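## Task

Move the bolts and the single battery into the steel pan. When you finish, the pan must hold nothing new apart from those bolts and that battery.

## Robot and tools

Robot: two arms, left_arm and right_arm, each ending in a sixteen-motor dexterous hand. right_arm has a right hand and left_arm has a left hand, which mirrors it. Each hand has index, middle and ring fingers plus a thumb. A fixed mast on the palm side of each wrist can bump into things. The calibrated bases are: left_arm at (-0.001, +0.231, +0.011) m and right_arm at (+0.045, -0.359, +0.006) m. A camera stand sits behind the arms.

Scene frame: the origin is at table height, midway between the nominal arm bases. +z points up, +x points out over the table, and +y points toward the left_arm side. Image left and right do not follow these arm names. Reported positions are in metres and orientations are quat_wxyz, both in the scene frame. Either can be off by a few centimetres, more so at long reach.

Hand point frame (used for offsets): +z runs along the straightened fingers toward the tips. On the right hand, +x runs across the palm away from the thumb; on the left hand, +x points toward the thumb. The palm face lies at y = -0.062 m, and the fingertips sit at about y = -0.076 m. With straight fingers, the tips reach roughly 0.12 m beyond the hand point.

execute_actions(actions, cameras): actions is a list of actions, run in order. Each action is 0.5 s long and is a table of up to 15 rows, each row covering one 1/30 s step. If you give fewer than 15 rows, the last row is repeated to fill the action. Every row is one flat list of 48 numbers, each in [-1, 1], and it covers both arms even when only one moves. The order is:
- left_arm: dx, dy, dz, rx, ry, rz
- the 16 left hand motor goals
- left current_limit, left speed
- then the same 24 values for right_arm and the right hand.

The six pose numbers are an offset, not a pose. They are measured from that arm's Hand target as it stood when the action began, along that target's own axes. Every row in an action counts from that same starting point; rows do not add up. A later action starts from the new target, so sending the same offset again moves the arm further. For translations, 1.0 equals 0.6 m; for rotations, 1.0 equals 180 degrees. rx, ry and rz together form a single rotation vector.

The controller limits the commanded orientation to within 40 degrees of the measured one. When it cannot satisfy both, it favours position. The hand often stops short of the target. The next action, even one of all zeros, asks for the target again. If the hand still rests short, send the remaining gap as a new offset. The elbow sags under load, so aim higher than where you want the hand to end up.

The 16 hand numbers are absolute goal angles, not offsets. Each one is scaled between that hinge's two stops. They come in this order: index_mcp, index_abd, index_pip, index_dip, middle_mcp, middle_abd, middle_pip, middle_dip, ring_mcp, ring_abd, ring_pip, ring_dip, thumb_cmc, thumb_axl, thumb_mcp, thumb_ipl.
- Finger straight values: _mcp -0.75, _abd 0.00, _pip -0.58, _dip -0.70. Moving toward +1 curls the finger toward the palm; for _abd, +1 swings the finger away from the thumb.
- Thumb straight values: thumb_cmc -0.71, thumb_axl -0.68, thumb_mcp -0.23, thumb_ipl -0.17. thumb_cmc toward +1 swings the thumb round in front of the palm. thumb_axl rolls the thumb about its own line. thumb_mcp and thumb_ipl bend it.

current_limit sets the cap for all motors: -1 gives 0 mA and +1 gives 550 mA, with a floor of 11 mA. speed sets the goal rate as (speed + 1) / 2 × 8.5 rad/s. These start at +0.4 and -0.6. A 0 in any hand slot is a real goal, not "no change". To leave a hand as it is, copy back its hand_goal, hand_current_limit and hand_speed. A finger grips only while its goal lies beyond the surface of the object.

cameras: you can name cam_high (504x504), cam_left_wrist (672x504) and cam_right_wrist (672x504), or pass ["all"] or []. With an empty actions list you get all cameras by default plus the full status. With moves and no cameras argument, you get no images. Naming an unknown camera rejects the whole call.

Results for each arm include: end_effector_position and end_effector_quat_wxyz; Hand target (the last commanded pose after the orientation limit); and joint velocities (possibly shown as "within noise"). They also give joint torques, which include the arm's own weight; numbers 3 and 4 wrap at ±28 N m. Hand values come in motor order:
- hand_goal and hand_measured
- hand_current_ma (positive pushes toward -1)
- hand_state: moving, goal, blocked (pressing) or overload (shut down).

If a motor stays at 495 mA or more for 5 s in total, it shuts down for 10 s. A MOTOR HOT line appears at 85 °C. At 100 °C the arm goes limp and falls, which is reported as an OVER-TEMPERATURE FAULT.

zoom_image(camera, region): gives a closer view of a region [x0, y0, x1, y1], in pixels, of the latest image from cam_high, cam_left_wrist or cam_right_wrist. The region can be at most 504 by 504. read_manual(section) returns only licence texts. finished_scene(scene), with scene from 1 to 3, ends the current scene for good and loads the next one. The goal must still hold once the robot lets go.

Things to avoid:
- dropping parts from a height, or opening the hand while a part is still moving;
- slamming or hard pushing against fixed or heavy objects;
- any contact between the two arms, including one hand closing on the other's fingers;
- knocking anything off the table;
- holding a push toward a pose the arm cannot reach, which heats the motors;
- long periods at high grip current.

The simulation keeps running while you think, and the robot holds its last command during that time.

Each tool is called in YAML: its name, and indented under it one key for each argument.

## Session

execute_actions:
  actions: []

Scene clock: 0.00 s.
left_arm: end_effector_position=(+0.3357, -0.0188, +0.2579) hand_goal=(-0.754, +0.000, -0.576, -0.696, -0.754, +0.000, -0.576, -0.696, -0.754, +0.000, -0.576, -0.696, -0.714, -0.678, -0.226, -0.168) hand_measured=(-0.754, +0.000, -0.576, -0.696, -0.754, +0.000, -0.576, -0.696, -0.754, +0.000, -0.576, -0.696, -0.714, -0.678, -0.226, -0.168) hand_current_ma=(+0, +0, +0, +0, +0, +0, +0, +0, +0, +0, +0, +0, +0, +0, +0, +0) hand_state=(goal, goal, goal, goal, goal, goal, goal, goal, goal, goal, goal, goal, goal, goal, goal, goal) hand_current_limit=0.40 hand_speed=-0.60 end_effector_quat_wxyz=(+0.598, +0.772, -0.200, +0.083) | right_arm: end_effector_position=(+0.1961, -0.5081, +0.2028) hand_goal=(-0.754, +0.000, -0.576, -0.696, -0.754, +0.000, -0.576, -0.696, -0.754, +0.000, -0.576, -0.696, -0.714, -0.678, -0.226, -0.168) hand_measured=(-0.754, +0.000, -0.576, -0.696, -0.754, +0.000, -0.576, -0.696, -0.754, +0.000, -0.576, -0.696, -0.714, -0.678, -0.226, -0.168) hand_current_ma=(+0, +0, +0, +0, +0, +0, +0, +0, +0, +0, +0, +0, +0, +0, +0, +0) hand_state=(goal, goal, goal, goal, goal, goal, goal, goal, goal, goal, goal, goal, goal, goal, goal, goal) hand_current_limit=0.40 hand_speed=-0.60 end_effector_quat_wxyz=(+0.086, +0.965, -0.163, +0.188)
Joint positions: left_arm=[-0.115 1.487 0.84 -0.755 1.292 1.788] | right_arm=[-0.255 0.563 0.652 -1.266 0.137 1.628]
Joint velocities: within noise
Joint torques (N m): no reading
Heat: left arm: hottest elbow 36 °C; right arm: hottest elbow 36 °C.
Hand target: left_arm +0.3407, -0.0196, +0.2648; +0.597, +0.769, -0.207, +0.092 | right_arm +0.2013, -0.5095, +0.2146; +0.087, +0.962, -0.164, +0.202
camera_calibration:
cam_left_wrist: T_world_to_cam=[[-0.452426, 0.32195, -0.83166, 0.336618], [0.722966, 0.678413, -0.130671, -0.235269], [0.52214, -0.660382, -0.539691, 0.0824807], [0, 0, 0, 1]] pos_world=[0.27932, 0.105704, 0.293723]
cam_right_wrist: T_world_to_cam=[[-0.919048, -0.336531, -0.205175, 0.0806023], [-0.394011, 0.7709, 0.500467, 0.310126], [-0.0102534, 0.540795, -0.841092, 0.569939], [0, 0, 0, 1]] pos_world=[0.202114, -0.520171, 0.340701]

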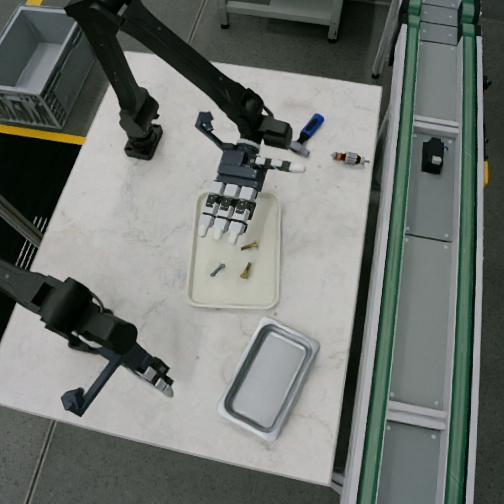

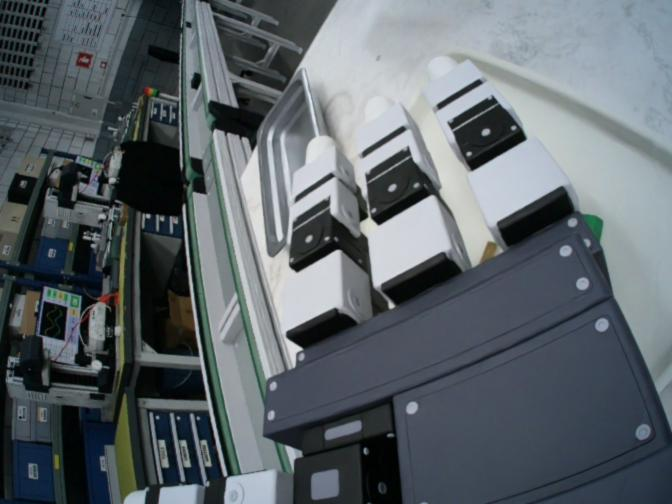

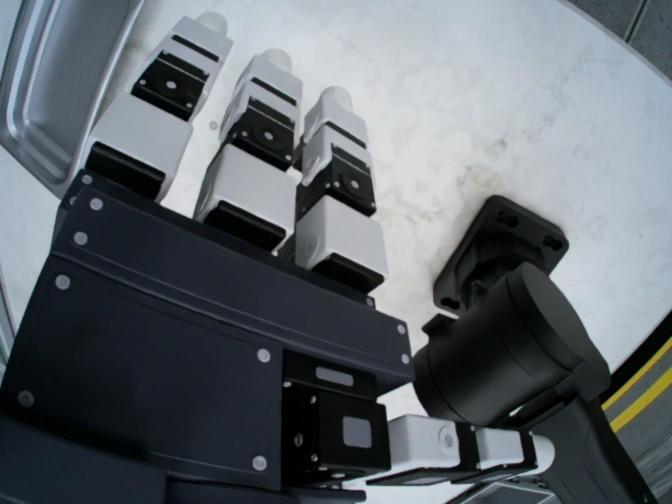

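zoom_image:
  camera: "cam_high"
  region: [180, 180, 300, 320]

zoom_image:
  camera: "cam_left_wrist"
  region: [440, 160, 672, 320]

Scaled by 3.600 from the camera's 504x504 image, which has a finer 720x720 frame.

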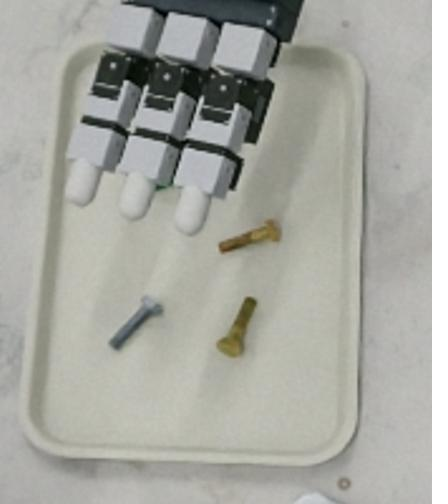

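Scaled by 2.172 from the camera's 672x504 image, which has a finer 960x720 frame.

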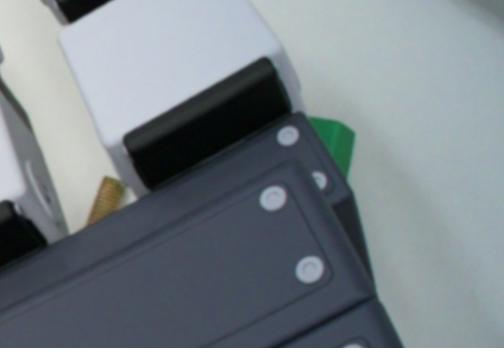

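execute_actions:
  actions:
    - [[-0.0324,0.013,-0.17,0,0,0,-0.754,0,-0.576,-0.696,-0.754,0,-0.576,-0.696,-0.754,0,-0.576,-0.696,-0.714,-0.678,-0.226,-0.168,0.4,-0.6,0.0695,0.0168,-0.151,0.033,-0.1361,0,-0.754,-0.15,-0.576,-0.696,-0.754,0.15,-0.576,-0.696,0.479,0,0.737,-0.26,-0.714,-0.678,-0.226,-0.168,0.7,-0.8]]
    - [[-0.0324,0.013,-0.17,0,0,0,-0.754,0,-0.576,-0.696,-0.754,0,-0.576,-0.696,-0.754,0,-0.576,-0.696,-0.714,-0.678,-0.226,-0.168,0.4,-0.6,0,0,0,0,0,-0.0828,-0.754,-0.15,-0.576,-0.696,-0.754,0.15,-0.576,-0.696,0.479,0,0.737,-0.26,-0.714,-0.678,-0.226,-0.168,0.7,-0.8]]
    - [[-0.0324,0.013,-0.17,0,0,0,-0.754,0,-0.576,-0.696,-0.754,0,-0.576,-0.696,-0.754,0,-0.576,-0.696,-0.714,-0.678,-0.226,-0.168,0.4,-0.6,0,0,0,0,0,-0.0829,-0.754,-0.15,-0.576,-0.696,-0.754,0.15,-0.576,-0.696,0.479,0,0.737,-0.26,-0.714,-0.678,-0.226,-0.168,0.7,-0.8]]
  cameras: ["cam_high","cam_right_wrist"]

zoom_image:
  camera: "cam_high"
  region: [180, 180, 300, 320]

Scene clock: 69.57 s.
left_arm: end_effector_position=(+0.3156, +0.2781, +0.3404) hand_goal=(-0.754, +0.000, -0.576, -0.696, -0.754, +0.000, -0.576, -0.696, -0.754, +0.000, -0.576, -0.696, -0.714, -0.678, -0.226, -0.168) hand_measured=(-0.762, +0.000, -0.576, -0.696, -0.762, +0.000, -0.576, -0.696, -0.762, +0.000, -0.576, -0.696, -0.722, -0.678, -0.224, -0.168) hand_current_ma=(-15, +0, -1, +0, -13, +0, -1, +0, -16, +0, -1, +0, -14, +1, +3, +0) hand_state=(goal, goal, goal, goal, goal, goal, goal, goal, goal, goal, goal, goal, goal, goal, goal, goal) hand_current_limit=0.40 hand_speed=-0.60 end_effector_quat_wxyz=(+0.530, +0.761, +0.130, +0.351) | right_arm: end_effector_position=(+0.2050, -0.5096, +0.3168) hand_goal=(-0.754, -0.150, -0.576, -0.696, -0.754, +0.150, -0.576, -0.696, +0.478, +0.000, +0.736, -0.260, -0.714, -0.678, -0.226, -0.168) hand_measured=(-0.754, -0.148, -0.576, -0.696, -0.754, +0.146, -0.576, -0.696, +0.460, +0.000, +0.734, -0.262, -0.714, -0.678, -0.222, -0.168) hand_current_ma=(+1, +2, +0, +0, +0, -3, +0, +0, -32, +0, -2, -2, +0, +0, +6, +0) hand_state=(goal, goal, goal, goal, goal, goal, goal, goal, goal, goal, goal, goal, goal, goal, goal, goal) hand_current_limit=0.70 hand_speed=-0.80 end_effector_quat_wxyz=(+0.069, +0.990, +0.069, +0.100)
Joint positions: left_arm=[0.823 1.164 0.748 -1.255 1.377 2.088] | right_arm=[-0.305 0.658 0.997 -1.672 0.056 1.124]
Joint torques (N m): left_arm=[1.38 -3.49 6.91 -0.43 1.16 0.16] | right_arm=[-1.9 -0.91 9.98 0.31 0.14 -0.12]
Heat: left arm: hottest elbow 41 °C; right arm: hottest elbow 44 °C.
Hand target: left_arm +0.3107, +0.2807, +0.3453; +0.592, +0.780, -0.142, +0.145 | right_arm +0.2012, -0.5094, +0.3148; +0.001, +0.996, +0.092, +0.001
Off the commanded pose: left_arm 0.007 m, 50 deg; orientation clipped | right_arm 0.004 m, 14 deg.
joint sent to its limit (left arm) — joint 6 (wrist roll), upper limit. The joint targets are off in orientation, not in position.
joint sent to its limit (right arm) — joint 4 (wrist pitch), lower limit. The joint targets are off in orientation, not in position.
camera_calibration:
cam_right_wrist: T_world_to_cam=[[-0.700535, -0.71348, -0.0140651, -0.185774], [-0.580503, 0.558286, 0.592734, 0.158428], [-0.415051, 0.423395, -0.805276, 0.678456], [0, 0, 0, 1]] pos_world=[0.24342, -0.508249, 0.449826]
Images, in order (width x height): cam_high 504x504, cam_right_wrist 672x504.

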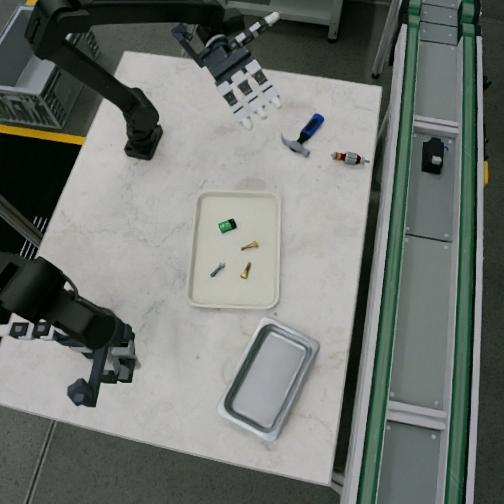

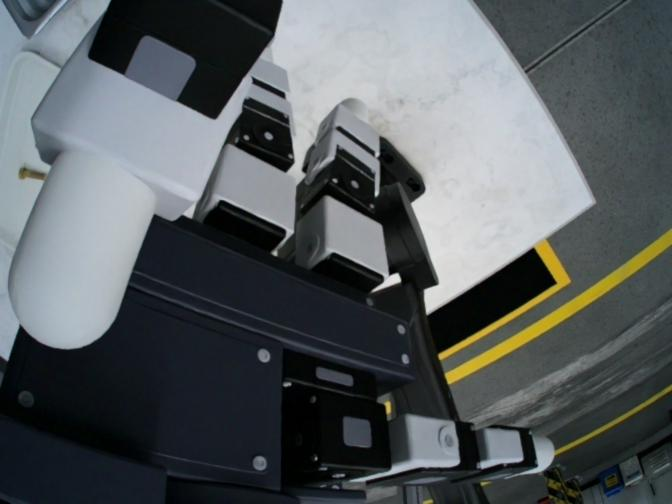

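Scaled by 3.600 from the camera's 504x504 image, which has a finer 720x720 frame.

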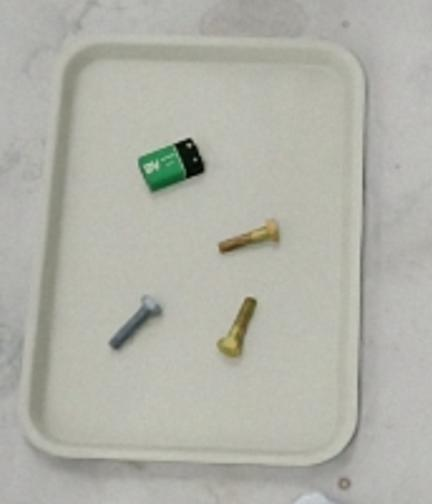

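execute_actions:
  actions:
    - [[0,0,0,0.0687,0.2052,-0.0511,-0.754,0,-0.576,-0.696,-0.754,0,-0.576,-0.696,-0.754,0,-0.576,-0.696,-0.714,-0.678,-0.226,-0.168,0.4,-0.6,0.0838,-0.112,0,0,0,-0.1486,-0.754,-0.15,-0.576,-0.696,-0.754,0.15,-0.576,-0.696,0.479,0,0.737,-0.26,-0.714,-0.678,-0.226,-0.168,0.7,-0.8]]
    - [[0,0,0,0,0,0,-0.754,0,-0.576,-0.696,-0.754,0,-0.576,-0.696,-0.754,0,-0.576,-0.696,-0.714,-0.678,-0.226,-0.168,0.4,-0.6,0.1252,-0.0624,0,0,0,-0.1486,-0.754,-0.15,-0.576,-0.696,-0.754,0.15,-0.576,-0.696,0.479,0,0.737,-0.26,-0.714,-0.678,-0.226,-0.168,0.7,-0.8]]
    - [[0,0,0,0,0,0,-0.754,0,-0.576,-0.696,-0.754,0,-0.576,-0.696,-0.754,0,-0.576,-0.696,-0.714,-0.678,-0.226,-0.168,0.4,-0.6,0.1399,0.0007,0,0,0,-0.1486,-0.754,-0.15,-0.576,-0.696,-0.754,0.15,-0.576,-0.696,0.479,0,0.737,-0.26,-0.714,-0.678,-0.226,-0.168,0.7,-0.8]]
  cameras: ["cam_high"]

Scene clock: 97.20 s.
left_arm: end_effector_position=(+0.3151, +0.2786, +0.3410) hand_goal=(-0.754, +0.000, -0.576, -0.696, -0.754, +0.000, -0.576, -0.696, -0.754, +0.000, -0.576, -0.696, -0.714, -0.678, -0.226, -0.168) hand_measured=(-0.762, +0.000, -0.576, -0.696, -0.762, +0.000, -0.576, -0.696, -0.762, +0.000, -0.576, -0.696, -0.722, -0.678, -0.224, -0.168) hand_current_ma=(-15, +0, -1, +0, -13, +0, -1, +0, -16, +0, -1, +0, -14, +1, +3, +0) hand_state=(goal, goal, goal, goal, goal, goal, goal, goal, goal, goal, goal, goal, goal, goal, goal, goal) hand_current_limit=0.40 hand_speed=-0.60 end_effector_quat_wxyz=(+0.535, +0.759, +0.139, +0.344) | right_arm: end_effector_position=(+0.3058, -0.2866, +0.2901) hand_goal=(-0.754, -0.150, -0.576, -0.696, -0.754, +0.150, -0.576, -0.696, +0.478, +0.000, +0.736, -0.260, -0.714, -0.678, -0.226, -0.168) hand_measured=(-0.754, -0.148, -0.576, -0.696, -0.754, +0.146, -0.576, -0.696, +0.462, +0.000, +0.734, -0.262, -0.714, -0.678, -0.222, -0.168) hand_current_ma=(+1, +1, +0, +0, +0, -2, +0, +0, -27, +0, -2, -2, +0, +0, +6, +0) hand_state=(goal, goal, goal, goal, goal, goal, goal, goal, goal, goal, goal, goal, goal, goal, goal, goal) hand_current_limit=0.70 hand_speed=-0.80 end_effector_quat_wxyz=(+0.029, +0.709, +0.704, +0.043)
Joint positions: left_arm=[0.825 1.164 0.748 -1.279 1.377 2.088] | right_arm=[0.528 0.785 0.985 -1.673 0.036 0.538]
Joint torques (N m): left_arm=[1.73 -3.84 6.82 -0.44 1.15 0.17] | right_arm=[-2.26 -2.2 15.43 0.42 0.01 -0.12]
Heat: left arm: hottest elbow 41 °C; right arm: hottest elbow 42 °C.
Hand target: left_arm +0.3107, +0.2807, +0.3453; +0.530, +0.761, +0.130, +0.351 | right_arm +0.3126, -0.2836, +0.3148; +0.002, +0.702, +0.712, +0.000
Off the commanded pose: left_arm 0.007 m, 1 deg | right_arm 0.026 m, 6 deg.
joint sent to its limit (left arm) — joint 6 (wrist roll), upper limit. The joint targets still meet the commanded pose.
joint sent to its limit (right arm) — joint 4 (wrist pitch), lower limit. The joint targets are off in orientation, not in position.
Images, in order (width x height): cam_high 504x504.

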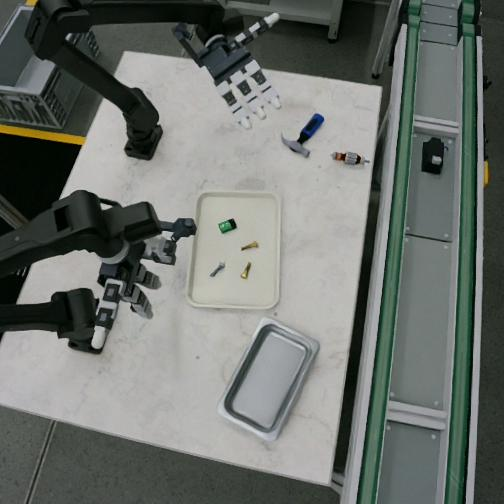

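execute_actions:
  actions:
    - [[0,0,0,0,0,0,-0.754,0,-0.576,-0.696,-0.754,0,-0.576,-0.696,-0.754,0,-0.576,-0.696,-0.714,-0.678,-0.226,-0.168,0.4,-0.6,0.1247,0.0635,0,0,0,-0.1486,-0.754,-0.15,-0.576,-0.696,-0.754,0.15,-0.576,-0.696,0.479,0,0.737,-0.26,-0.714,-0.678,-0.226,-0.168,0.7,-0.8]]
    - [[0,0,0,0,0,0,-0.754,0,-0.576,-0.696,-0.754,0,-0.576,-0.696,-0.754,0,-0.576,-0.696,-0.714,-0.678,-0.226,-0.168,0.4,-0.6,0.0826,0.1129,0.07,0,0,-0.1486,-0.754,-0.15,-0.576,-0.696,-0.754,0.15,-0.576,-0.696,0.479,0,0.737,-0.26,-0.714,-0.678,-0.226,-0.168,0.7,-0.8]]
    - [[0,0,0,0,0,0,-0.754,0,-0.576,-0.696,-0.754,0,-0.576,-0.696,-0.754,0,-0.576,-0.696,-0.714,-0.678,-0.226,-0.168,0.4,-0.6,0.0231,0.138,0.12,0,0,-0.1486,-0.754,-0.15,-0.576,-0.696,-0.754,0.15,-0.576,-0.696,0.479,0,0.737,-0.26,-0.714,-0.678,-0.226,-0.168,0.7,-0.8]]
  cameras: ["cam_high","cam_right_wrist"]

Scene clock: 107.20 s.
left_arm: end_effector_position=(+0.3151, +0.2786, +0.3410) hand_goal=(-0.754, +0.000, -0.576, -0.696, -0.754, +0.000, -0.576, -0.696, -0.754, +0.000, -0.576, -0.696, -0.714, -0.678, -0.226, -0.168) hand_measured=(-0.762, +0.000, -0.576, -0.696, -0.762, +0.000, -0.576, -0.696, -0.762, +0.000, -0.576, -0.696, -0.722, -0.678, -0.224, -0.168) hand_current_ma=(-15, +0, -1, +0, -13, +0, -1, +0, -16, +0, -1, +0, -14, +1, +3, +0) hand_state=(goal, goal, goal, goal, goal, goal, goal, goal, goal, goal, goal, goal, goal, goal, goal, goal) hand_current_limit=0.40 hand_speed=-0.60 end_effector_quat_wxyz=(+0.535, +0.759, +0.139, +0.344) | right_arm: end_effector_position=(+0.4076, -0.0694, +0.1790) hand_goal=(-0.754, -0.150, -0.576, -0.696, -0.754, +0.150, -0.576, -0.696, +0.478, +0.000, +0.736, -0.260, -0.714, -0.678, -0.226, -0.168) hand_measured=(-0.752, -0.148, -0.576, -0.696, -0.754, +0.148, -0.576, -0.696, +0.464, +0.000, +0.734, -0.262, -0.714, -0.678, -0.222, -0.168) hand_current_ma=(+1, +1, +0, +0, +1, -2, +0, +0, -25, +0, -2, -2, +0, +0, +6, +0) hand_state=(goal, goal, goal, goal, goal, goal, goal, goal, goal, goal, goal, goal, goal, goal, goal, goal) hand_current_limit=0.70 hand_speed=-0.80 end_effector_quat_wxyz=(-0.017, +0.083, +0.996, -0.021)
Joint positions: left_arm=[0.825 1.164 0.748 -1.279 1.377 2.088] | right_arm=[0.574 1.414 1.176 -1.387 0.012 -0.826]
Joint torques (N m): left_arm=[1.61 -3.37 6.82 -0.46 1.11 0.17] | right_arm=[-1.73 -11.58 14.24 0.73 -0.26 -0.13]
Heat: left arm: hottest elbow 41 °C; right arm: hottest elbow 42 °C.
Hand target: left_arm +0.3107, +0.2807, +0.3453; +0.530, +0.761, +0.130, +0.351 | right_arm +0.4244, -0.0579, +0.2007; +0.002, +0.078, +0.997, -0.001
Off the commanded pose: left_arm 0.007 m, 1 deg | right_arm 0.030 m, 3 deg.
joint sent to its limit (left arm) — joint 6 (wrist roll), upper limit. The joint targets still meet the commanded pose.
camera_calibration:
cam_right_wrist: T_world_to_cam=[[0.88077, 0.473467, -0.00858549, -0.294804], [0.304402, -0.55219, 0.776161, -0.358715], [0.362746, -0.686232, -0.630477, 0.0399901], [0, 0, 0, 1]] pos_world=[0.354341, -0.0310567, 0.301102]
Images, in order (width x height): cam_high 504x504, cam_right_wrist 672x504.

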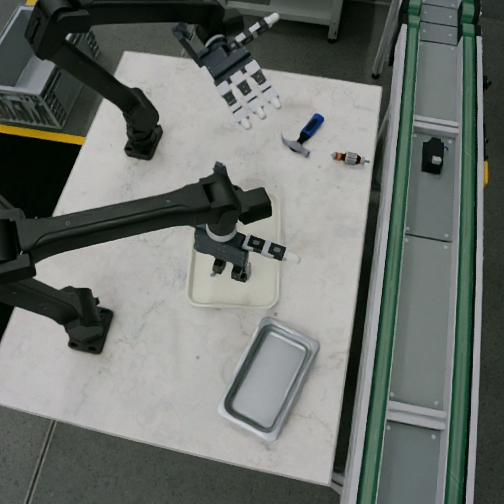

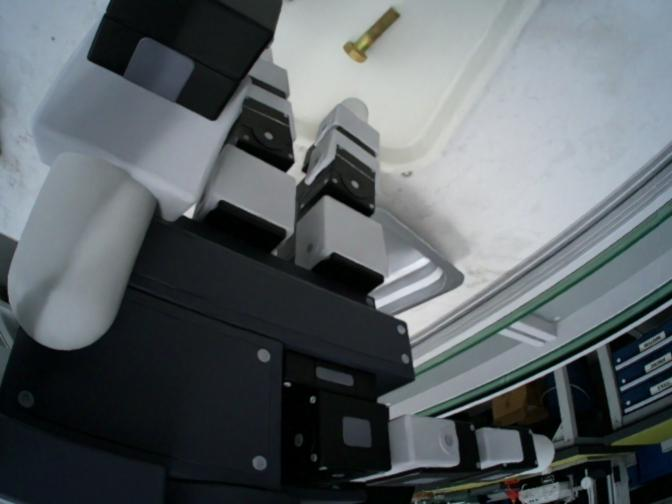

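zoom_image:
  camera: "cam_right_wrist"
  region: [260, 0, 430, 130]

Scaled by 2.965 from the camera's 672x504 image, which has a finer 960x720 frame.

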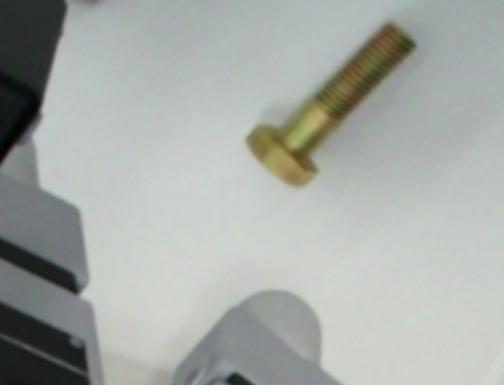

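execute_actions:
  actions:
    - [[0,0,0,0,0,0,-0.754,0,-0.576,-0.696,-0.754,0,-0.576,-0.696,-0.754,0,-0.576,-0.696,-0.714,-0.678,-0.226,-0.168,0.4,-0.6,-0.0479,0.0496,0.0595,0,0,0.0167,-0.754,-0.15,-0.576,-0.696,-0.754,0.15,-0.576,-0.696,0.479,0,0.737,-0.26,-0.714,-0.678,-0.226,-0.168,0.7,-0.8]]
  cameras: ["cam_right_wrist"]

zoom_image:
  camera: "cam_right_wrist"
  region: [220, 50, 390, 180]

Scene clock: 128.37 s.
left_arm: end_effector_position=(+0.3151, +0.2786, +0.3410) hand_goal=(-0.754, +0.000, -0.576, -0.696, -0.754, +0.000, -0.576, -0.696, -0.754, +0.000, -0.576, -0.696, -0.714, -0.678, -0.226, -0.168) hand_measured=(-0.762, +0.000, -0.576, -0.696, -0.762, +0.000, -0.576, -0.696, -0.762, +0.000, -0.576, -0.696, -0.722, -0.678, -0.224, -0.168) hand_current_ma=(-15, +0, -1, +0, -13, +0, -1, +0, -16, +0, -1, +0, -14, +1, +3, +0) hand_state=(goal, goal, goal, goal, goal, goal, goal, goal, goal, goal, goal, goal, goal, goal, goal, goal) hand_current_limit=0.40 hand_speed=-0.60 end_effector_quat_wxyz=(+0.535, +0.759, +0.139, +0.344) | right_arm: end_effector_position=(+0.4409, -0.0494, +0.1441) hand_goal=(-0.754, -0.150, -0.576, -0.696, -0.754, +0.150, -0.576, -0.696, +0.478, +0.000, +0.736, -0.260, -0.714, -0.678, -0.226, -0.168) hand_measured=(-0.752, -0.148, -0.576, -0.696, -0.754, +0.148, -0.576, -0.696, +0.464, +0.000, +0.734, -0.262, -0.714, -0.678, -0.222, -0.168) hand_current_ma=(+1, +1, +0, +0, +1, -2, +0, +0, -25, +0, -2, -2, +0, +0, +6, +0) hand_state=(goal, goal, goal, goal, goal, goal, goal, goal, goal, goal, goal, goal, goal, goal, goal, goal) hand_current_limit=0.70 hand_speed=-0.80 end_effector_quat_wxyz=(-0.020, +0.104, +0.994, -0.021)
Joint positions: left_arm=[0.825 1.164 0.748 -1.279 1.377 2.088] | right_arm=[0.575 1.536 1.213 -1.305 0.006 -0.782]
Joint torques (N m): left_arm=[1.32 -3.78 6.93 -0.39 1.12 0.2] | right_arm=[-0.73 -13.16 14.2 0.57 -0.23 0.02]
Heat: left arm: hottest elbow 41 °C; right arm: hottest elbow 42 °C.
Hand target: left_arm +0.3107, +0.2807, +0.3453; +0.530, +0.761, +0.130, +0.351 | right_arm +0.4576, -0.0332, +0.1651; +0.002, +0.105, +0.995, -0.001
Off the commanded pose: left_arm 0.007 m, 1 deg | right_arm 0.031 m, 3 deg.
joint sent to its limit (left arm) — joint 6 (wrist roll), upper limit. The joint targets still meet the commanded pose.
camera_calibration:
cam_right_wrist: T_world_to_cam=[[0.900399, 0.434899, -0.0120208, -0.343971], [0.283711, -0.565988, 0.774058, -0.321917], [0.329833, -0.700371, -0.633001, 0.0337355], [0, 0, 0, 1]] pos_world=[0.389915, -0.00898138, 0.266402]
Images, in order (width x height): cam_right_wrist 672x504.

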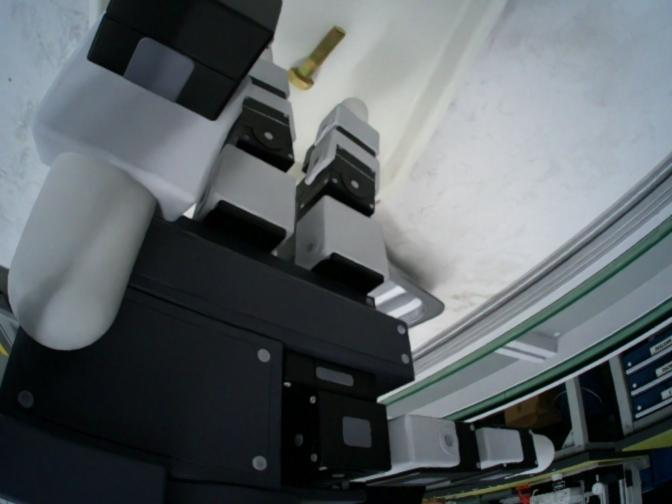

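Scaled by 2.965 from the camera's 672x504 image, which has a finer 960x720 frame.

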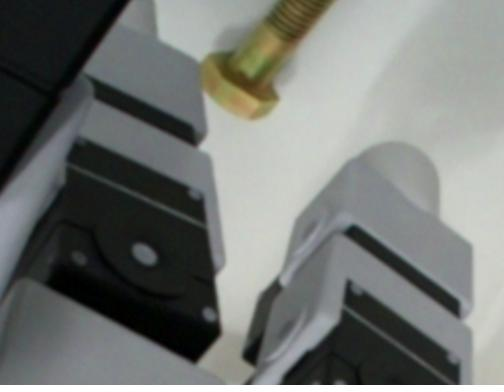

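execute_actions:
  actions:
    - [[0,0,0,0,0,0,-0.754,0,-0.576,-0.696,-0.754,0,-0.576,-0.696,-0.754,0,-0.576,-0.696,-0.714,-0.678,-0.226,-0.168,0.4,-0.6,0.0047,0.0058,0.04,0,0,0,-0.754,-0.15,-0.576,-0.696,-0.754,0.15,-0.576,-0.696,0.479,0,0.737,-0.26,-0.714,-0.678,-0.226,-0.168,0.7,-0.8]]
  cameras: ["cam_right_wrist"]

zoom_image:
  camera: "cam_right_wrist"
  region: [220, 50, 390, 180]

Scene clock: 143.87 s.
left_arm: end_effector_position=(+0.3151, +0.2786, +0.3410) hand_goal=(-0.754, +0.000, -0.576, -0.696, -0.754, +0.000, -0.576, -0.696, -0.754, +0.000, -0.576, -0.696, -0.714, -0.678, -0.226, -0.168) hand_measured=(-0.762, +0.000, -0.576, -0.696, -0.762, +0.000, -0.576, -0.696, -0.762, +0.000, -0.576, -0.696, -0.722, -0.678, -0.224, -0.168) hand_current_ma=(-15, +0, -1, +0, -13, +0, -1, +0, -16, +0, -1, +0, -14, +1, +3, +0) hand_state=(goal, goal, goal, goal, goal, goal, goal, goal, goal, goal, goal, goal, goal, goal, goal, goal) hand_current_limit=0.40 hand_speed=-0.60 end_effector_quat_wxyz=(+0.535, +0.759, +0.139, +0.344) | right_arm: end_effector_position=(+0.4510, -0.0367, +0.1423) hand_goal=(-0.754, -0.150, -0.576, -0.696, -0.754, +0.150, -0.576, -0.696, +0.478, +0.000, +0.736, -0.260, -0.714, -0.678, -0.226, -0.168) hand_measured=(-0.752, -0.148, -0.576, -0.696, -0.754, +0.148, -0.576, -0.696, +0.464, +0.000, +0.734, -0.262, -0.714, -0.678, -0.222, -0.168) hand_current_ma=(+1, +1, +0, +0, +1, -2, +0, +0, -25, +0, -2, -2, +0, +0, +6, +0) hand_state=(goal, goal, goal, goal, goal, goal, goal, goal, goal, goal, goal, goal, goal, goal, goal, goal) hand_current_limit=0.70 hand_speed=-0.80 end_effector_quat_wxyz=(-0.001, +0.104, +0.995, -0.005)
Joint positions: left_arm=[0.825 1.164 0.748 -1.279 1.377 2.088] | right_arm=[0.587 1.548 1.213 -1.244 0.006 -0.771]
Joint torques (N m): left_arm=[1.38 -3.72 6.84 -0.49 1.12 0.2] | right_arm=[-0.62 -11.63 11.02 1.1 -0.21 0.01]
Heat: left arm: hottest elbow 40 °C; right arm: hottest elbow 45 °C.
Hand target: left_arm +0.3107, +0.2807, +0.3453; +0.530, +0.761, +0.130, +0.351 | right_arm +0.4556, -0.0292, +0.1411; +0.002, +0.105, +0.995, -0.001
Off the commanded pose: left_arm 0.007 m, 1 deg | right_arm 0.009 m, 1 deg.
joint sent to its limit (left arm) — joint 6 (wrist roll), upper limit. The joint targets still meet the commanded pose.
camera_calibration:
cam_right_wrist: T_world_to_cam=[[0.899557, 0.43524, 0.0369168, -0.365169], [0.252262, -0.586649, 0.76955, -0.302131], [0.356596, -0.682942, -0.637519, 0.0274322], [0, 0, 0, 1]] pos_world=[0.394925, 0.000426159, 0.263474]
Images, in order (width x height): cam_right_wrist 672x504.

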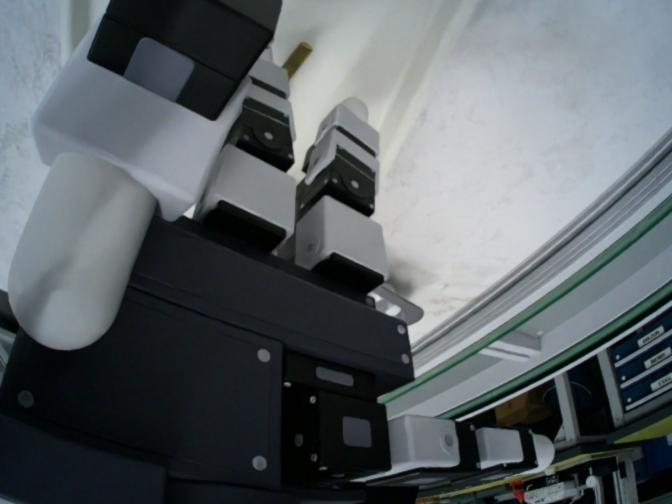

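Scaled by 2.965 from the camera's 672x504 image, which has a finer 960x720 frame.

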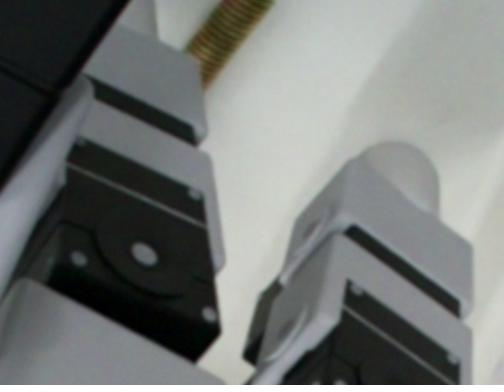

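execute_actions:
  actions:
    - [[0,0,0,0,0,0,-0.754,0,-0.576,-0.696,-0.754,0,-0.576,-0.696,-0.754,0,-0.576,-0.696,-0.714,-0.678,-0.226,-0.168,0.4,-0.6,0.0283,-0.0305,-0.0233,0,0,0,-0.754,-0.15,-0.576,-0.696,-0.754,0.15,-0.576,-0.696,0.479,0,0.737,-0.26,-0.714,-0.678,-0.226,-0.168,0.7,-0.8]]
    - [[0,0,0,0,0,0,-0.754,0,-0.576,-0.696,-0.754,0,-0.576,-0.696,-0.754,0,-0.576,-0.696,-0.714,-0.678,-0.226,-0.168,0.4,-0.6,-0.014,0.0142,0.0283,0,0,0,-0.754,-0.15,-0.576,-0.696,-0.754,0.15,-0.576,-0.696,0.479,0,0.737,-0.26,-0.714,-0.678,-0.226,-0.168,0.7,-0.8]]
  cameras: ["cam_right_wrist"]

zoom_image:
  camera: "cam_right_wrist"
  region: [220, 50, 390, 180]

Scene clock: 173.07 s.
left_arm: end_effector_position=(+0.3151, +0.2786, +0.3410) hand_goal=(-0.754, +0.000, -0.576, -0.696, -0.754, +0.000, -0.576, -0.696, -0.754, +0.000, -0.576, -0.696, -0.714, -0.678, -0.226, -0.168) hand_measured=(-0.762, +0.000, -0.576, -0.696, -0.762, +0.000, -0.576, -0.696, -0.762, +0.000, -0.576, -0.696, -0.722, -0.678, -0.224, -0.168) hand_current_ma=(-15, +0, -1, +0, -13, +0, -1, +0, -16, +0, -1, +0, -14, +1, +3, +0) hand_state=(goal, goal, goal, goal, goal, goal, goal, goal, goal, goal, goal, goal, goal, goal, goal, goal) hand_current_limit=0.40 hand_speed=-0.60 end_effector_quat_wxyz=(+0.535, +0.759, +0.139, +0.344) | right_arm: end_effector_position=(+0.4447, -0.0409, +0.1445) hand_goal=(-0.754, -0.150, -0.576, -0.696, -0.754, +0.150, -0.576, -0.696, +0.478, +0.000, +0.736, -0.260, -0.714, -0.678, -0.226, -0.168) hand_measured=(-0.752, -0.148, -0.576, -0.696, -0.754, +0.148, -0.576, -0.696, +0.464, +0.000, +0.734, -0.262, -0.714, -0.678, -0.222, -0.168) hand_current_ma=(+1, +1, +0, +0, +1, -2, +0, +0, -25, +0, -2, -2, +0, +0, +6, +0) hand_state=(goal, goal, goal, goal, goal, goal, goal, goal, goal, goal, goal, goal, goal, goal, goal, goal) hand_current_limit=0.70 hand_speed=-0.80 end_effector_quat_wxyz=(+0.004, +0.104, +0.995, -0.001)
Joint positions: left_arm=[0.825 1.164 0.748 -1.279 1.377 2.088] | right_arm=[0.587 1.52 1.185 -1.231 0.006 -0.771]
Joint torques (N m): left_arm=[1.49 -3.37 6.84 -0.4 1.13 0.2] | right_arm=[-0.62 -11.46 9.7 0.95 -0.21 0.04]
Heat: left arm: hottest elbow 40 °C; right arm: hottest elbow 44 °C.
Hand target: left_arm +0.3107, +0.2807, +0.3453; +0.530, +0.761, +0.130, +0.351 | right_arm +0.4452, -0.0370, +0.1381; +0.002, +0.105, +0.995, -0.001
Off the commanded pose: left_arm 0.007 m, 1 deg | right_arm 0.007 m, 0 deg.
joint sent to its limit (left arm) — joint 6 (wrist roll), upper limit. The joint targets still meet the commanded pose.
camera_calibration:
cam_right_wrist: T_world_to_cam=[[0.899111, 0.434974, 0.0489564, -0.359385], [0.244493, -0.591827, 0.768091, -0.301282], [0.363073, -0.67863, -0.638467, 0.0255088], [0, 0, 0, 1]] pos_world=[0.387527, -0.00467236, 0.265292]
Images, in order (width x height): cam_right_wrist 672x504.

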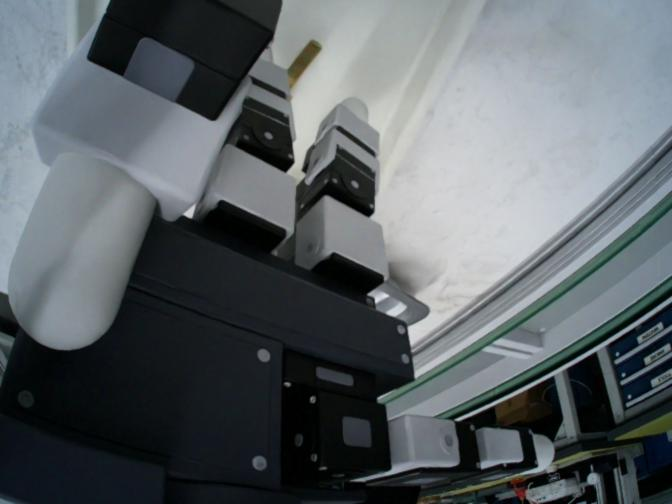

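Scaled by 2.965 from the camera's 672x504 image, which has a finer 960x720 frame.

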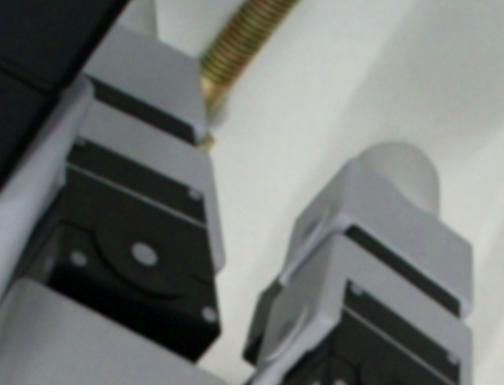

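execute_actions:
  actions:
    - [[0,0,0,0,0,0,-0.754,0,-0.576,-0.696,-0.754,0,-0.576,-0.696,-0.754,0,-0.576,-0.696,-0.714,-0.678,-0.226,-0.168,0.4,-0.6,0,-0.004,0.02,0,0,0,-0.754,-0.1,-0.576,-0.696,-0.754,0.1,-0.576,-0.696,0.479,0,0.737,-0.26,-0.714,-0.678,-0.226,-0.168,0.7,-0.8]]
  cameras: ["cam_right_wrist"]

zoom_image:
  camera: "cam_right_wrist"
  region: [220, 50, 390, 180]

Scene clock: 190.70 s.
left_arm: end_effector_position=(+0.3151, +0.2786, +0.3410) hand_goal=(-0.754, +0.000, -0.576, -0.696, -0.754, +0.000, -0.576, -0.696, -0.754, +0.000, -0.576, -0.696, -0.714, -0.678, -0.226, -0.168) hand_measured=(-0.762, +0.000, -0.576, -0.696, -0.762, +0.000, -0.576, -0.696, -0.762, +0.000, -0.576, -0.696, -0.722, -0.678, -0.224, -0.168) hand_current_ma=(-15, +0, -1, +0, -13, +0, -1, +0, -16, +0, -1, +0, -14, +1, +3, +0) hand_state=(goal, goal, goal, goal, goal, goal, goal, goal, goal, goal, goal, goal, goal, goal, goal, goal) hand_current_limit=0.40 hand_speed=-0.60 end_effector_quat_wxyz=(+0.535, +0.759, +0.139, +0.344) | right_arm: end_effector_position=(+0.4438, -0.0415, +0.1346) hand_goal=(-0.754, -0.100, -0.576, -0.696, -0.754, +0.100, -0.576, -0.696, +0.478, +0.000, +0.736, -0.260, -0.714, -0.678, -0.226, -0.168) hand_measured=(-0.754, -0.100, -0.576, -0.696, -0.754, +0.102, -0.576, -0.696, +0.464, +0.000, +0.734, -0.262, -0.714, -0.678, -0.222, -0.168) hand_current_ma=(+0, +0, +0, +0, +1, +2, +0, +0, -25, +0, -2, -2, +0, +0, +6, +0) hand_state=(goal, goal, goal, goal, goal, goal, goal, goal, goal, goal, goal, goal, goal, goal, goal, goal) hand_current_limit=0.70 hand_speed=-0.80 end_effector_quat_wxyz=(+0.005, +0.104, +0.995, +0.000)
Joint positions: left_arm=[0.825 1.164 0.748 -1.279 1.377 2.088] | right_arm=[0.587 1.525 1.162 -1.2 0.006 -0.771]
Joint torques (N m): left_arm=[1.55 -3.49 7.01 -0.46 1.11 0.19] | right_arm=[-1.08 -11.34 9.44 0.98 -0.23 -0.04]
Heat: left arm: hottest elbow 41 °C; right arm: hottest elbow 44 °C.
Hand target: left_arm +0.3107, +0.2807, +0.3453; +0.530, +0.761, +0.130, +0.351 | right_arm +0.4448, -0.0393, +0.1262; +0.002, +0.105, +0.995, -0.001
Off the commanded pose: left_arm 0.007 m, 1 deg | right_arm 0.009 m, 0 deg.
joint sent to its limit (left arm) — joint 6 (wrist roll), upper limit. The joint targets still meet the commanded pose.
camera_calibration:
cam_right_wrist: T_world_to_cam=[[0.898985, 0.43489, 0.0519287, -0.358185], [0.242602, -0.59316, 0.767662, -0.293028], [0.364651, -0.677519, -0.638748, 0.0185522], [0, 0, 0, 1]] pos_world=[0.386327, -0.005472, 0.255397]
Images, in order (width x height): cam_right_wrist 672x504.

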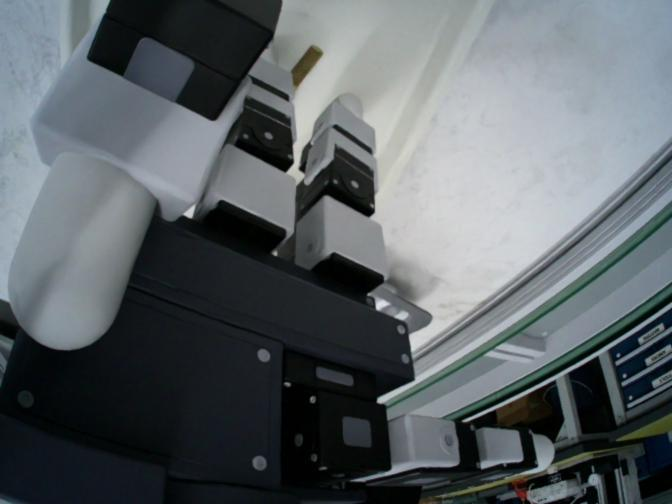

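Scaled by 2.965 from the camera's 672x504 image, which has a finer 960x720 frame.

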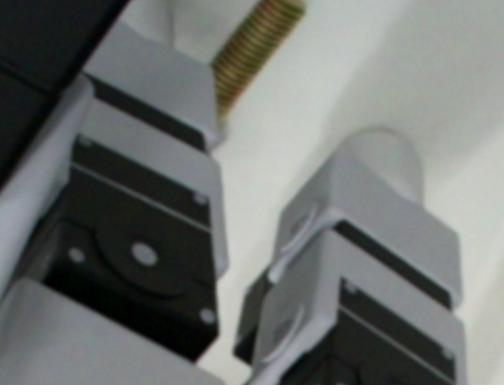

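execute_actions:
  actions:
    - [[0,0,0,0,0,0,-0.754,0,-0.576,-0.696,-0.754,0,-0.576,-0.696,-0.754,0,-0.576,-0.696,-0.714,-0.678,-0.226,-0.168,0.4,-0.6,0,-0.002,0.014,0,0,0,-0.754,-0.1,-0.576,-0.696,-0.754,0.1,-0.576,-0.696,0.479,0,0.737,-0.26,-0.714,-0.678,-0.226,-0.168,0.7,-0.8]]
  cameras: ["cam_right_wrist"]

zoom_image:
  camera: "cam_right_wrist"
  region: [220, 50, 390, 180]

Scene clock: 197.37 s.
left_arm: end_effector_position=(+0.3151, +0.2786, +0.3410) hand_goal=(-0.754, +0.000, -0.576, -0.696, -0.754, +0.000, -0.576, -0.696, -0.754, +0.000, -0.576, -0.696, -0.714, -0.678, -0.226, -0.168) hand_measured=(-0.762, +0.000, -0.576, -0.696, -0.762, +0.000, -0.576, -0.696, -0.762, +0.000, -0.576, -0.696, -0.722, -0.678, -0.224, -0.168) hand_current_ma=(-15, +0, -1, +0, -13, +0, -1, +0, -16, +0, -1, +0, -14, +1, +3, +0) hand_state=(goal, goal, goal, goal, goal, goal, goal, goal, goal, goal, goal, goal, goal, goal, goal, goal) hand_current_limit=0.40 hand_speed=-0.60 end_effector_quat_wxyz=(+0.535, +0.759, +0.139, +0.344) | right_arm: end_effector_position=(+0.4456, -0.0404, +0.1342) hand_goal=(-0.754, -0.100, -0.576, -0.696, -0.754, +0.100, -0.576, -0.696, +0.478, +0.000, +0.736, -0.260, -0.714, -0.678, -0.226, -0.168) hand_measured=(-0.764, -0.080, -0.582, -0.698, -0.754, +0.102, -0.576, -0.696, +0.464, +0.000, +0.734, -0.262, -0.714, -0.678, -0.222, -0.168) hand_current_ma=(-16, +30, -8, -2, +1, +2, +0, +0, -25, +0, -2, -2, +0, +0, +6, +0) hand_state=(goal, blocked, goal, goal, goal, goal, goal, goal, goal, goal, goal, goal, goal, goal, goal, goal) hand_current_limit=0.70 hand_speed=-0.80 end_effector_quat_wxyz=(+0.009, +0.104, +0.995, +0.003)
Joint positions: left_arm=[0.825 1.164 0.748 -1.279 1.377 2.088] | right_arm=[0.587 1.525 1.158 -1.187 0.006 -0.771]
Joint torques (N m): left_arm=[1.73 -3.49 6.94 -0.39 1.12 0.18] | right_arm=[-1.67 -10.99 8.14 1.26 -0.19 -0.01]
Heat: left arm: hottest elbow 41 °C; right arm: hottest elbow 43 °C.
Hand target: left_arm +0.3107, +0.2807, +0.3453; +0.530, +0.761, +0.130, +0.351 | right_arm +0.4445, -0.0406, +0.1176; +0.002, +0.105, +0.995, -0.001
Off the commanded pose: left_arm 0.007 m, 1 deg | right_arm 0.016 m, 1 deg.
joint sent to its limit (left arm) — joint 6 (wrist roll), upper limit. The joint targets still meet the commanded pose.
camera_calibration:
cam_right_wrist: T_world_to_cam=[[0.898518, 0.434512, 0.0621675, -0.361338], [0.235962, -0.59758, 0.766303, -0.289458], [0.370118, -0.673868, -0.639465, 0.0163204], [0, 0, 0, 1]] pos_world=[0.386929, -0.00497092, 0.254712]
Images, in order (width x height): cam_right_wrist 672x504.

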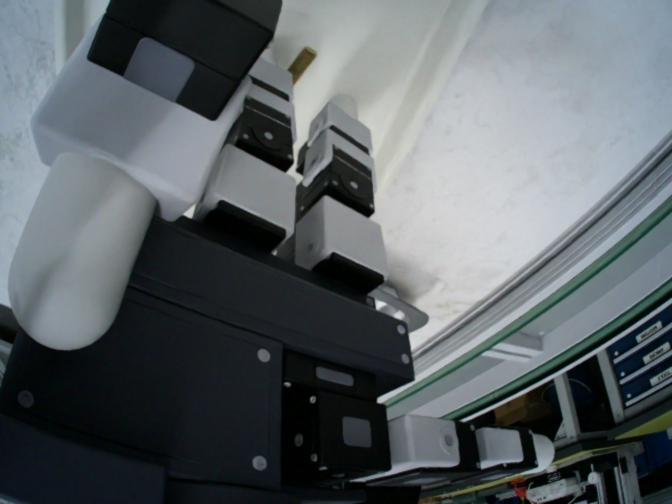

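Scaled by 2.965 from the camera's 672x504 image, which has a finer 960x720 frame.

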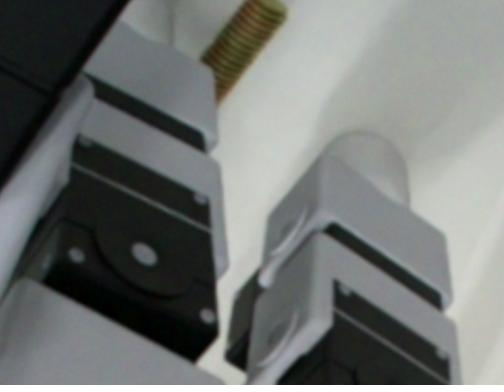

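execute_actions:
  actions:
    - [[0,0,0,0,0,0,-0.754,0,-0.576,-0.696,-0.754,0,-0.576,-0.696,-0.754,0,-0.576,-0.696,-0.714,-0.678,-0.226,-0.168,0.4,-0.6,0,-0.003,-0.035,0,0,0,-0.754,-0.1,-0.576,-0.696,-0.754,0.1,-0.576,-0.696,0.479,0,0.737,-0.26,-0.714,-0.678,-0.226,-0.168,0.7,-0.8]]
  cameras: ["cam_right_wrist"]

zoom_image:
  camera: "cam_right_wrist"
  region: [220, 50, 390, 180]

Scene clock: 204.70 s.
left_arm: end_effector_position=(+0.3151, +0.2786, +0.3410) hand_goal=(-0.754, +0.000, -0.576, -0.696, -0.754, +0.000, -0.576, -0.696, -0.754, +0.000, -0.576, -0.696, -0.714, -0.678, -0.226, -0.168) hand_measured=(-0.762, +0.000, -0.576, -0.696, -0.762, +0.000, -0.576, -0.696, -0.762, +0.000, -0.576, -0.696, -0.722, -0.678, -0.224, -0.168) hand_current_ma=(-15, +0, -1, +0, -13, +0, -1, +0, -16, +0, -1, +0, -14, +1, +3, +0) hand_state=(goal, goal, goal, goal, goal, goal, goal, goal, goal, goal, goal, goal, goal, goal, goal, goal) hand_current_limit=0.40 hand_speed=-0.60 end_effector_quat_wxyz=(+0.535, +0.759, +0.139, +0.344) | right_arm: end_effector_position=(+0.4426, -0.0424, +0.1338) hand_goal=(-0.754, -0.100, -0.576, -0.696, -0.754, +0.100, -0.576, -0.696, +0.478, +0.000, +0.736, -0.260, -0.714, -0.678, -0.226, -0.168) hand_measured=(-0.750, -0.106, -0.576, -0.696, -0.754, +0.102, -0.576, -0.696, +0.464, +0.000, +0.734, -0.262, -0.714, -0.678, -0.222, -0.168) hand_current_ma=(+4, -7, +0, +0, +1, +2, +0, +0, -25, +0, -2, -2, +0, +0, +6, +0) hand_state=(goal, goal, goal, goal, goal, goal, goal, goal, goal, goal, goal, goal, goal, goal, goal, goal) hand_current_limit=0.70 hand_speed=-0.80 end_effector_quat_wxyz=(+0.004, +0.104, +0.995, -0.001)
Joint positions: left_arm=[0.825 1.164 0.748 -1.279 1.377 2.088] | right_arm=[0.587 1.524 1.158 -1.201 0.006 -0.771]
Joint torques (N m): left_arm=[1.49 -3.49 6.87 -0.58 1.14 0.2] | right_arm=[-1.73 -12.22 10.91 -0.02 -0.23 -0.09]
Heat: left arm: hottest elbow 41 °C; right arm: hottest elbow 42 °C.
Hand target: left_arm +0.3107, +0.2807, +0.3453; +0.530, +0.761, +0.130, +0.351 | right_arm +0.4441, -0.0423, +0.1386; +0.002, +0.105, +0.995, -0.001
Off the commanded pose: left_arm 0.007 m, 1 deg | right_arm 0.005 m, 0 deg.
joint sent to its limit (left arm) — joint 6 (wrist roll), upper limit. The joint targets still meet the commanded pose.
camera_calibration:
cam_right_wrist: T_world_to_cam=[[0.899087, 0.434988, 0.0492677, -0.356349], [0.244322, -0.591984, 0.768025, -0.293349], [0.363247, -0.678484, -0.638522, 0.0185381], [0, 0, 0, 1]] pos_world=[0.385327, -0.0060723, 0.254693]
Images, in order (width x height): cam_right_wrist 672x504.

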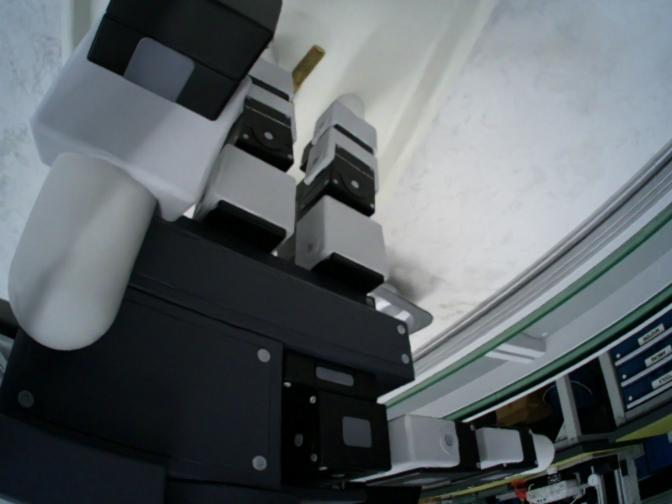

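Scaled by 2.965 from the camera's 672x504 image, which has a finer 960x720 frame.

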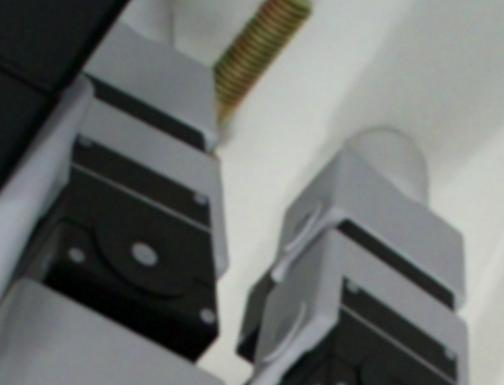

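execute_actions:
  actions:
    - [[0,0,0,0,0,0,-0.754,0,-0.576,-0.696,-0.754,0,-0.576,-0.696,-0.754,0,-0.576,-0.696,-0.714,-0.678,-0.226,-0.168,0.4,-0.6,0,-0.002,-0.01,0,0,0,-0.754,-0.1,-0.576,-0.696,-0.754,0.1,-0.576,-0.696,0.479,0,0.737,-0.26,-0.714,-0.678,-0.226,-0.168,0.7,-0.8]]
    - [[0,0,0,0,0,0,-0.754,0,-0.576,-0.696,-0.754,0,-0.576,-0.696,-0.754,0,-0.576,-0.696,-0.714,-0.678,-0.226,-0.168,0.4,-0.6,0,0,0,0,0,0,-0.754,0.2,-0.576,-0.696,-0.754,-0.2,-0.576,-0.696,0.479,0,0.737,-0.26,-0.714,-0.678,-0.226,-0.168,0.7,-0.85]]
  cameras: ["cam_right_wrist"]

zoom_image:
  camera: "cam_right_wrist"
  region: [220, 50, 390, 180]

Scene clock: 214.30 s.
left_arm: end_effector_position=(+0.3151, +0.2786, +0.3410) hand_goal=(-0.754, +0.000, -0.576, -0.696, -0.754, +0.000, -0.576, -0.696, -0.754, +0.000, -0.576, -0.696, -0.714, -0.678, -0.226, -0.168) hand_measured=(-0.762, +0.000, -0.576, -0.696, -0.762, +0.000, -0.576, -0.696, -0.762, +0.000, -0.576, -0.696, -0.722, -0.678, -0.224, -0.168) hand_current_ma=(-15, +0, -1, +0, -13, +0, -1, +0, -16, +0, -1, +0, -14, +1, +3, +0) hand_state=(goal, goal, goal, goal, goal, goal, goal, goal, goal, goal, goal, goal, goal, goal, goal, goal) hand_current_limit=0.40 hand_speed=-0.60 end_effector_quat_wxyz=(+0.535, +0.759, +0.139, +0.344) | right_arm: end_effector_position=(+0.4391, -0.0452, +0.1334) hand_goal=(-0.754, +0.200, -0.576, -0.696, -0.754, -0.200, -0.576, -0.696, +0.478, +0.000, +0.736, -0.260, -0.714, -0.678, -0.226, -0.168) hand_measured=(-0.744, +0.092, -0.570, -0.694, -0.754, -0.100, -0.576, -0.696, +0.464, +0.000, +0.734, -0.262, -0.714, -0.678, -0.222, -0.168) hand_current_ma=(+14, -295, +7, +2, +0, +268, +0, +0, -25, +0, -2, -2, +0, +0, +6, +0) hand_state=(goal, blocked, goal, goal, goal, blocked, goal, goal, goal, goal, goal, goal, goal, goal, goal, goal) hand_current_limit=0.70 hand_speed=-0.85 end_effector_quat_wxyz=(-0.003, +0.104, +0.995, -0.006)
Joint positions: left_arm=[0.825 1.164 0.748 -1.279 1.377 2.088] | right_arm=[0.586 1.522 1.158 -1.219 0.006 -0.771]
Joint torques (N m): left_arm=[1.67 -3.6 6.87 -0.31 1.12 0.21] | right_arm=[-1.79 -12.92 11.7 -0.2 -0.22 -0.08]
Heat: left arm: hottest elbow 41 °C; right arm: hottest elbow 42 °C.
Hand target: left_arm +0.3107, +0.2807, +0.3453; +0.530, +0.761, +0.130, +0.351 | right_arm +0.4437, -0.0434, +0.1446; +0.001, +0.104, +0.995, -0.001
Off the commanded pose: left_arm 0.007 m, 1 deg | right_arm 0.012 m, 1 deg.
joint sent to its limit (left arm) — joint 6 (wrist roll), upper limit. The joint targets still meet the commanded pose.
camera_calibration:
cam_right_wrist: T_world_to_cam=[[0.899995, 0.434642, 0.0330879, -0.350125], [0.254291, -0.585169, 0.770009, -0.298071], [0.35404, -0.684591, -0.637175, 0.0211342], [0, 0, 0, 1]] pos_world=[0.383425, -0.00777481, 0.254569]
Images, in order (width x height): cam_right_wrist 672x504.

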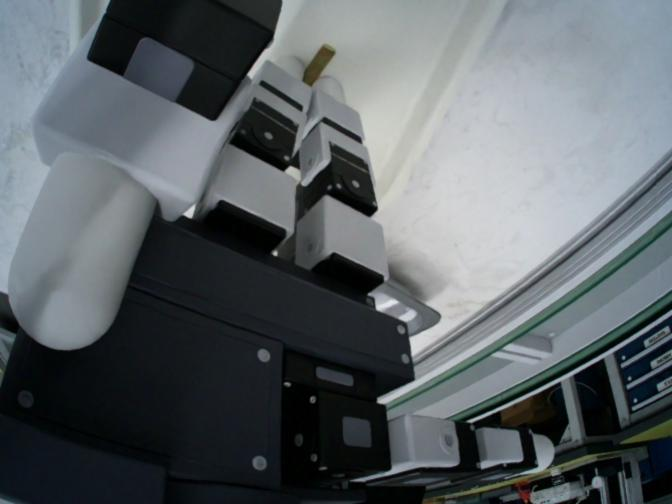

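Scaled by 2.965 from the camera's 672x504 image, which has a finer 960x720 frame.

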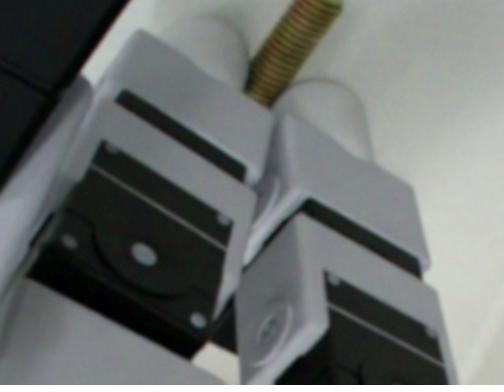

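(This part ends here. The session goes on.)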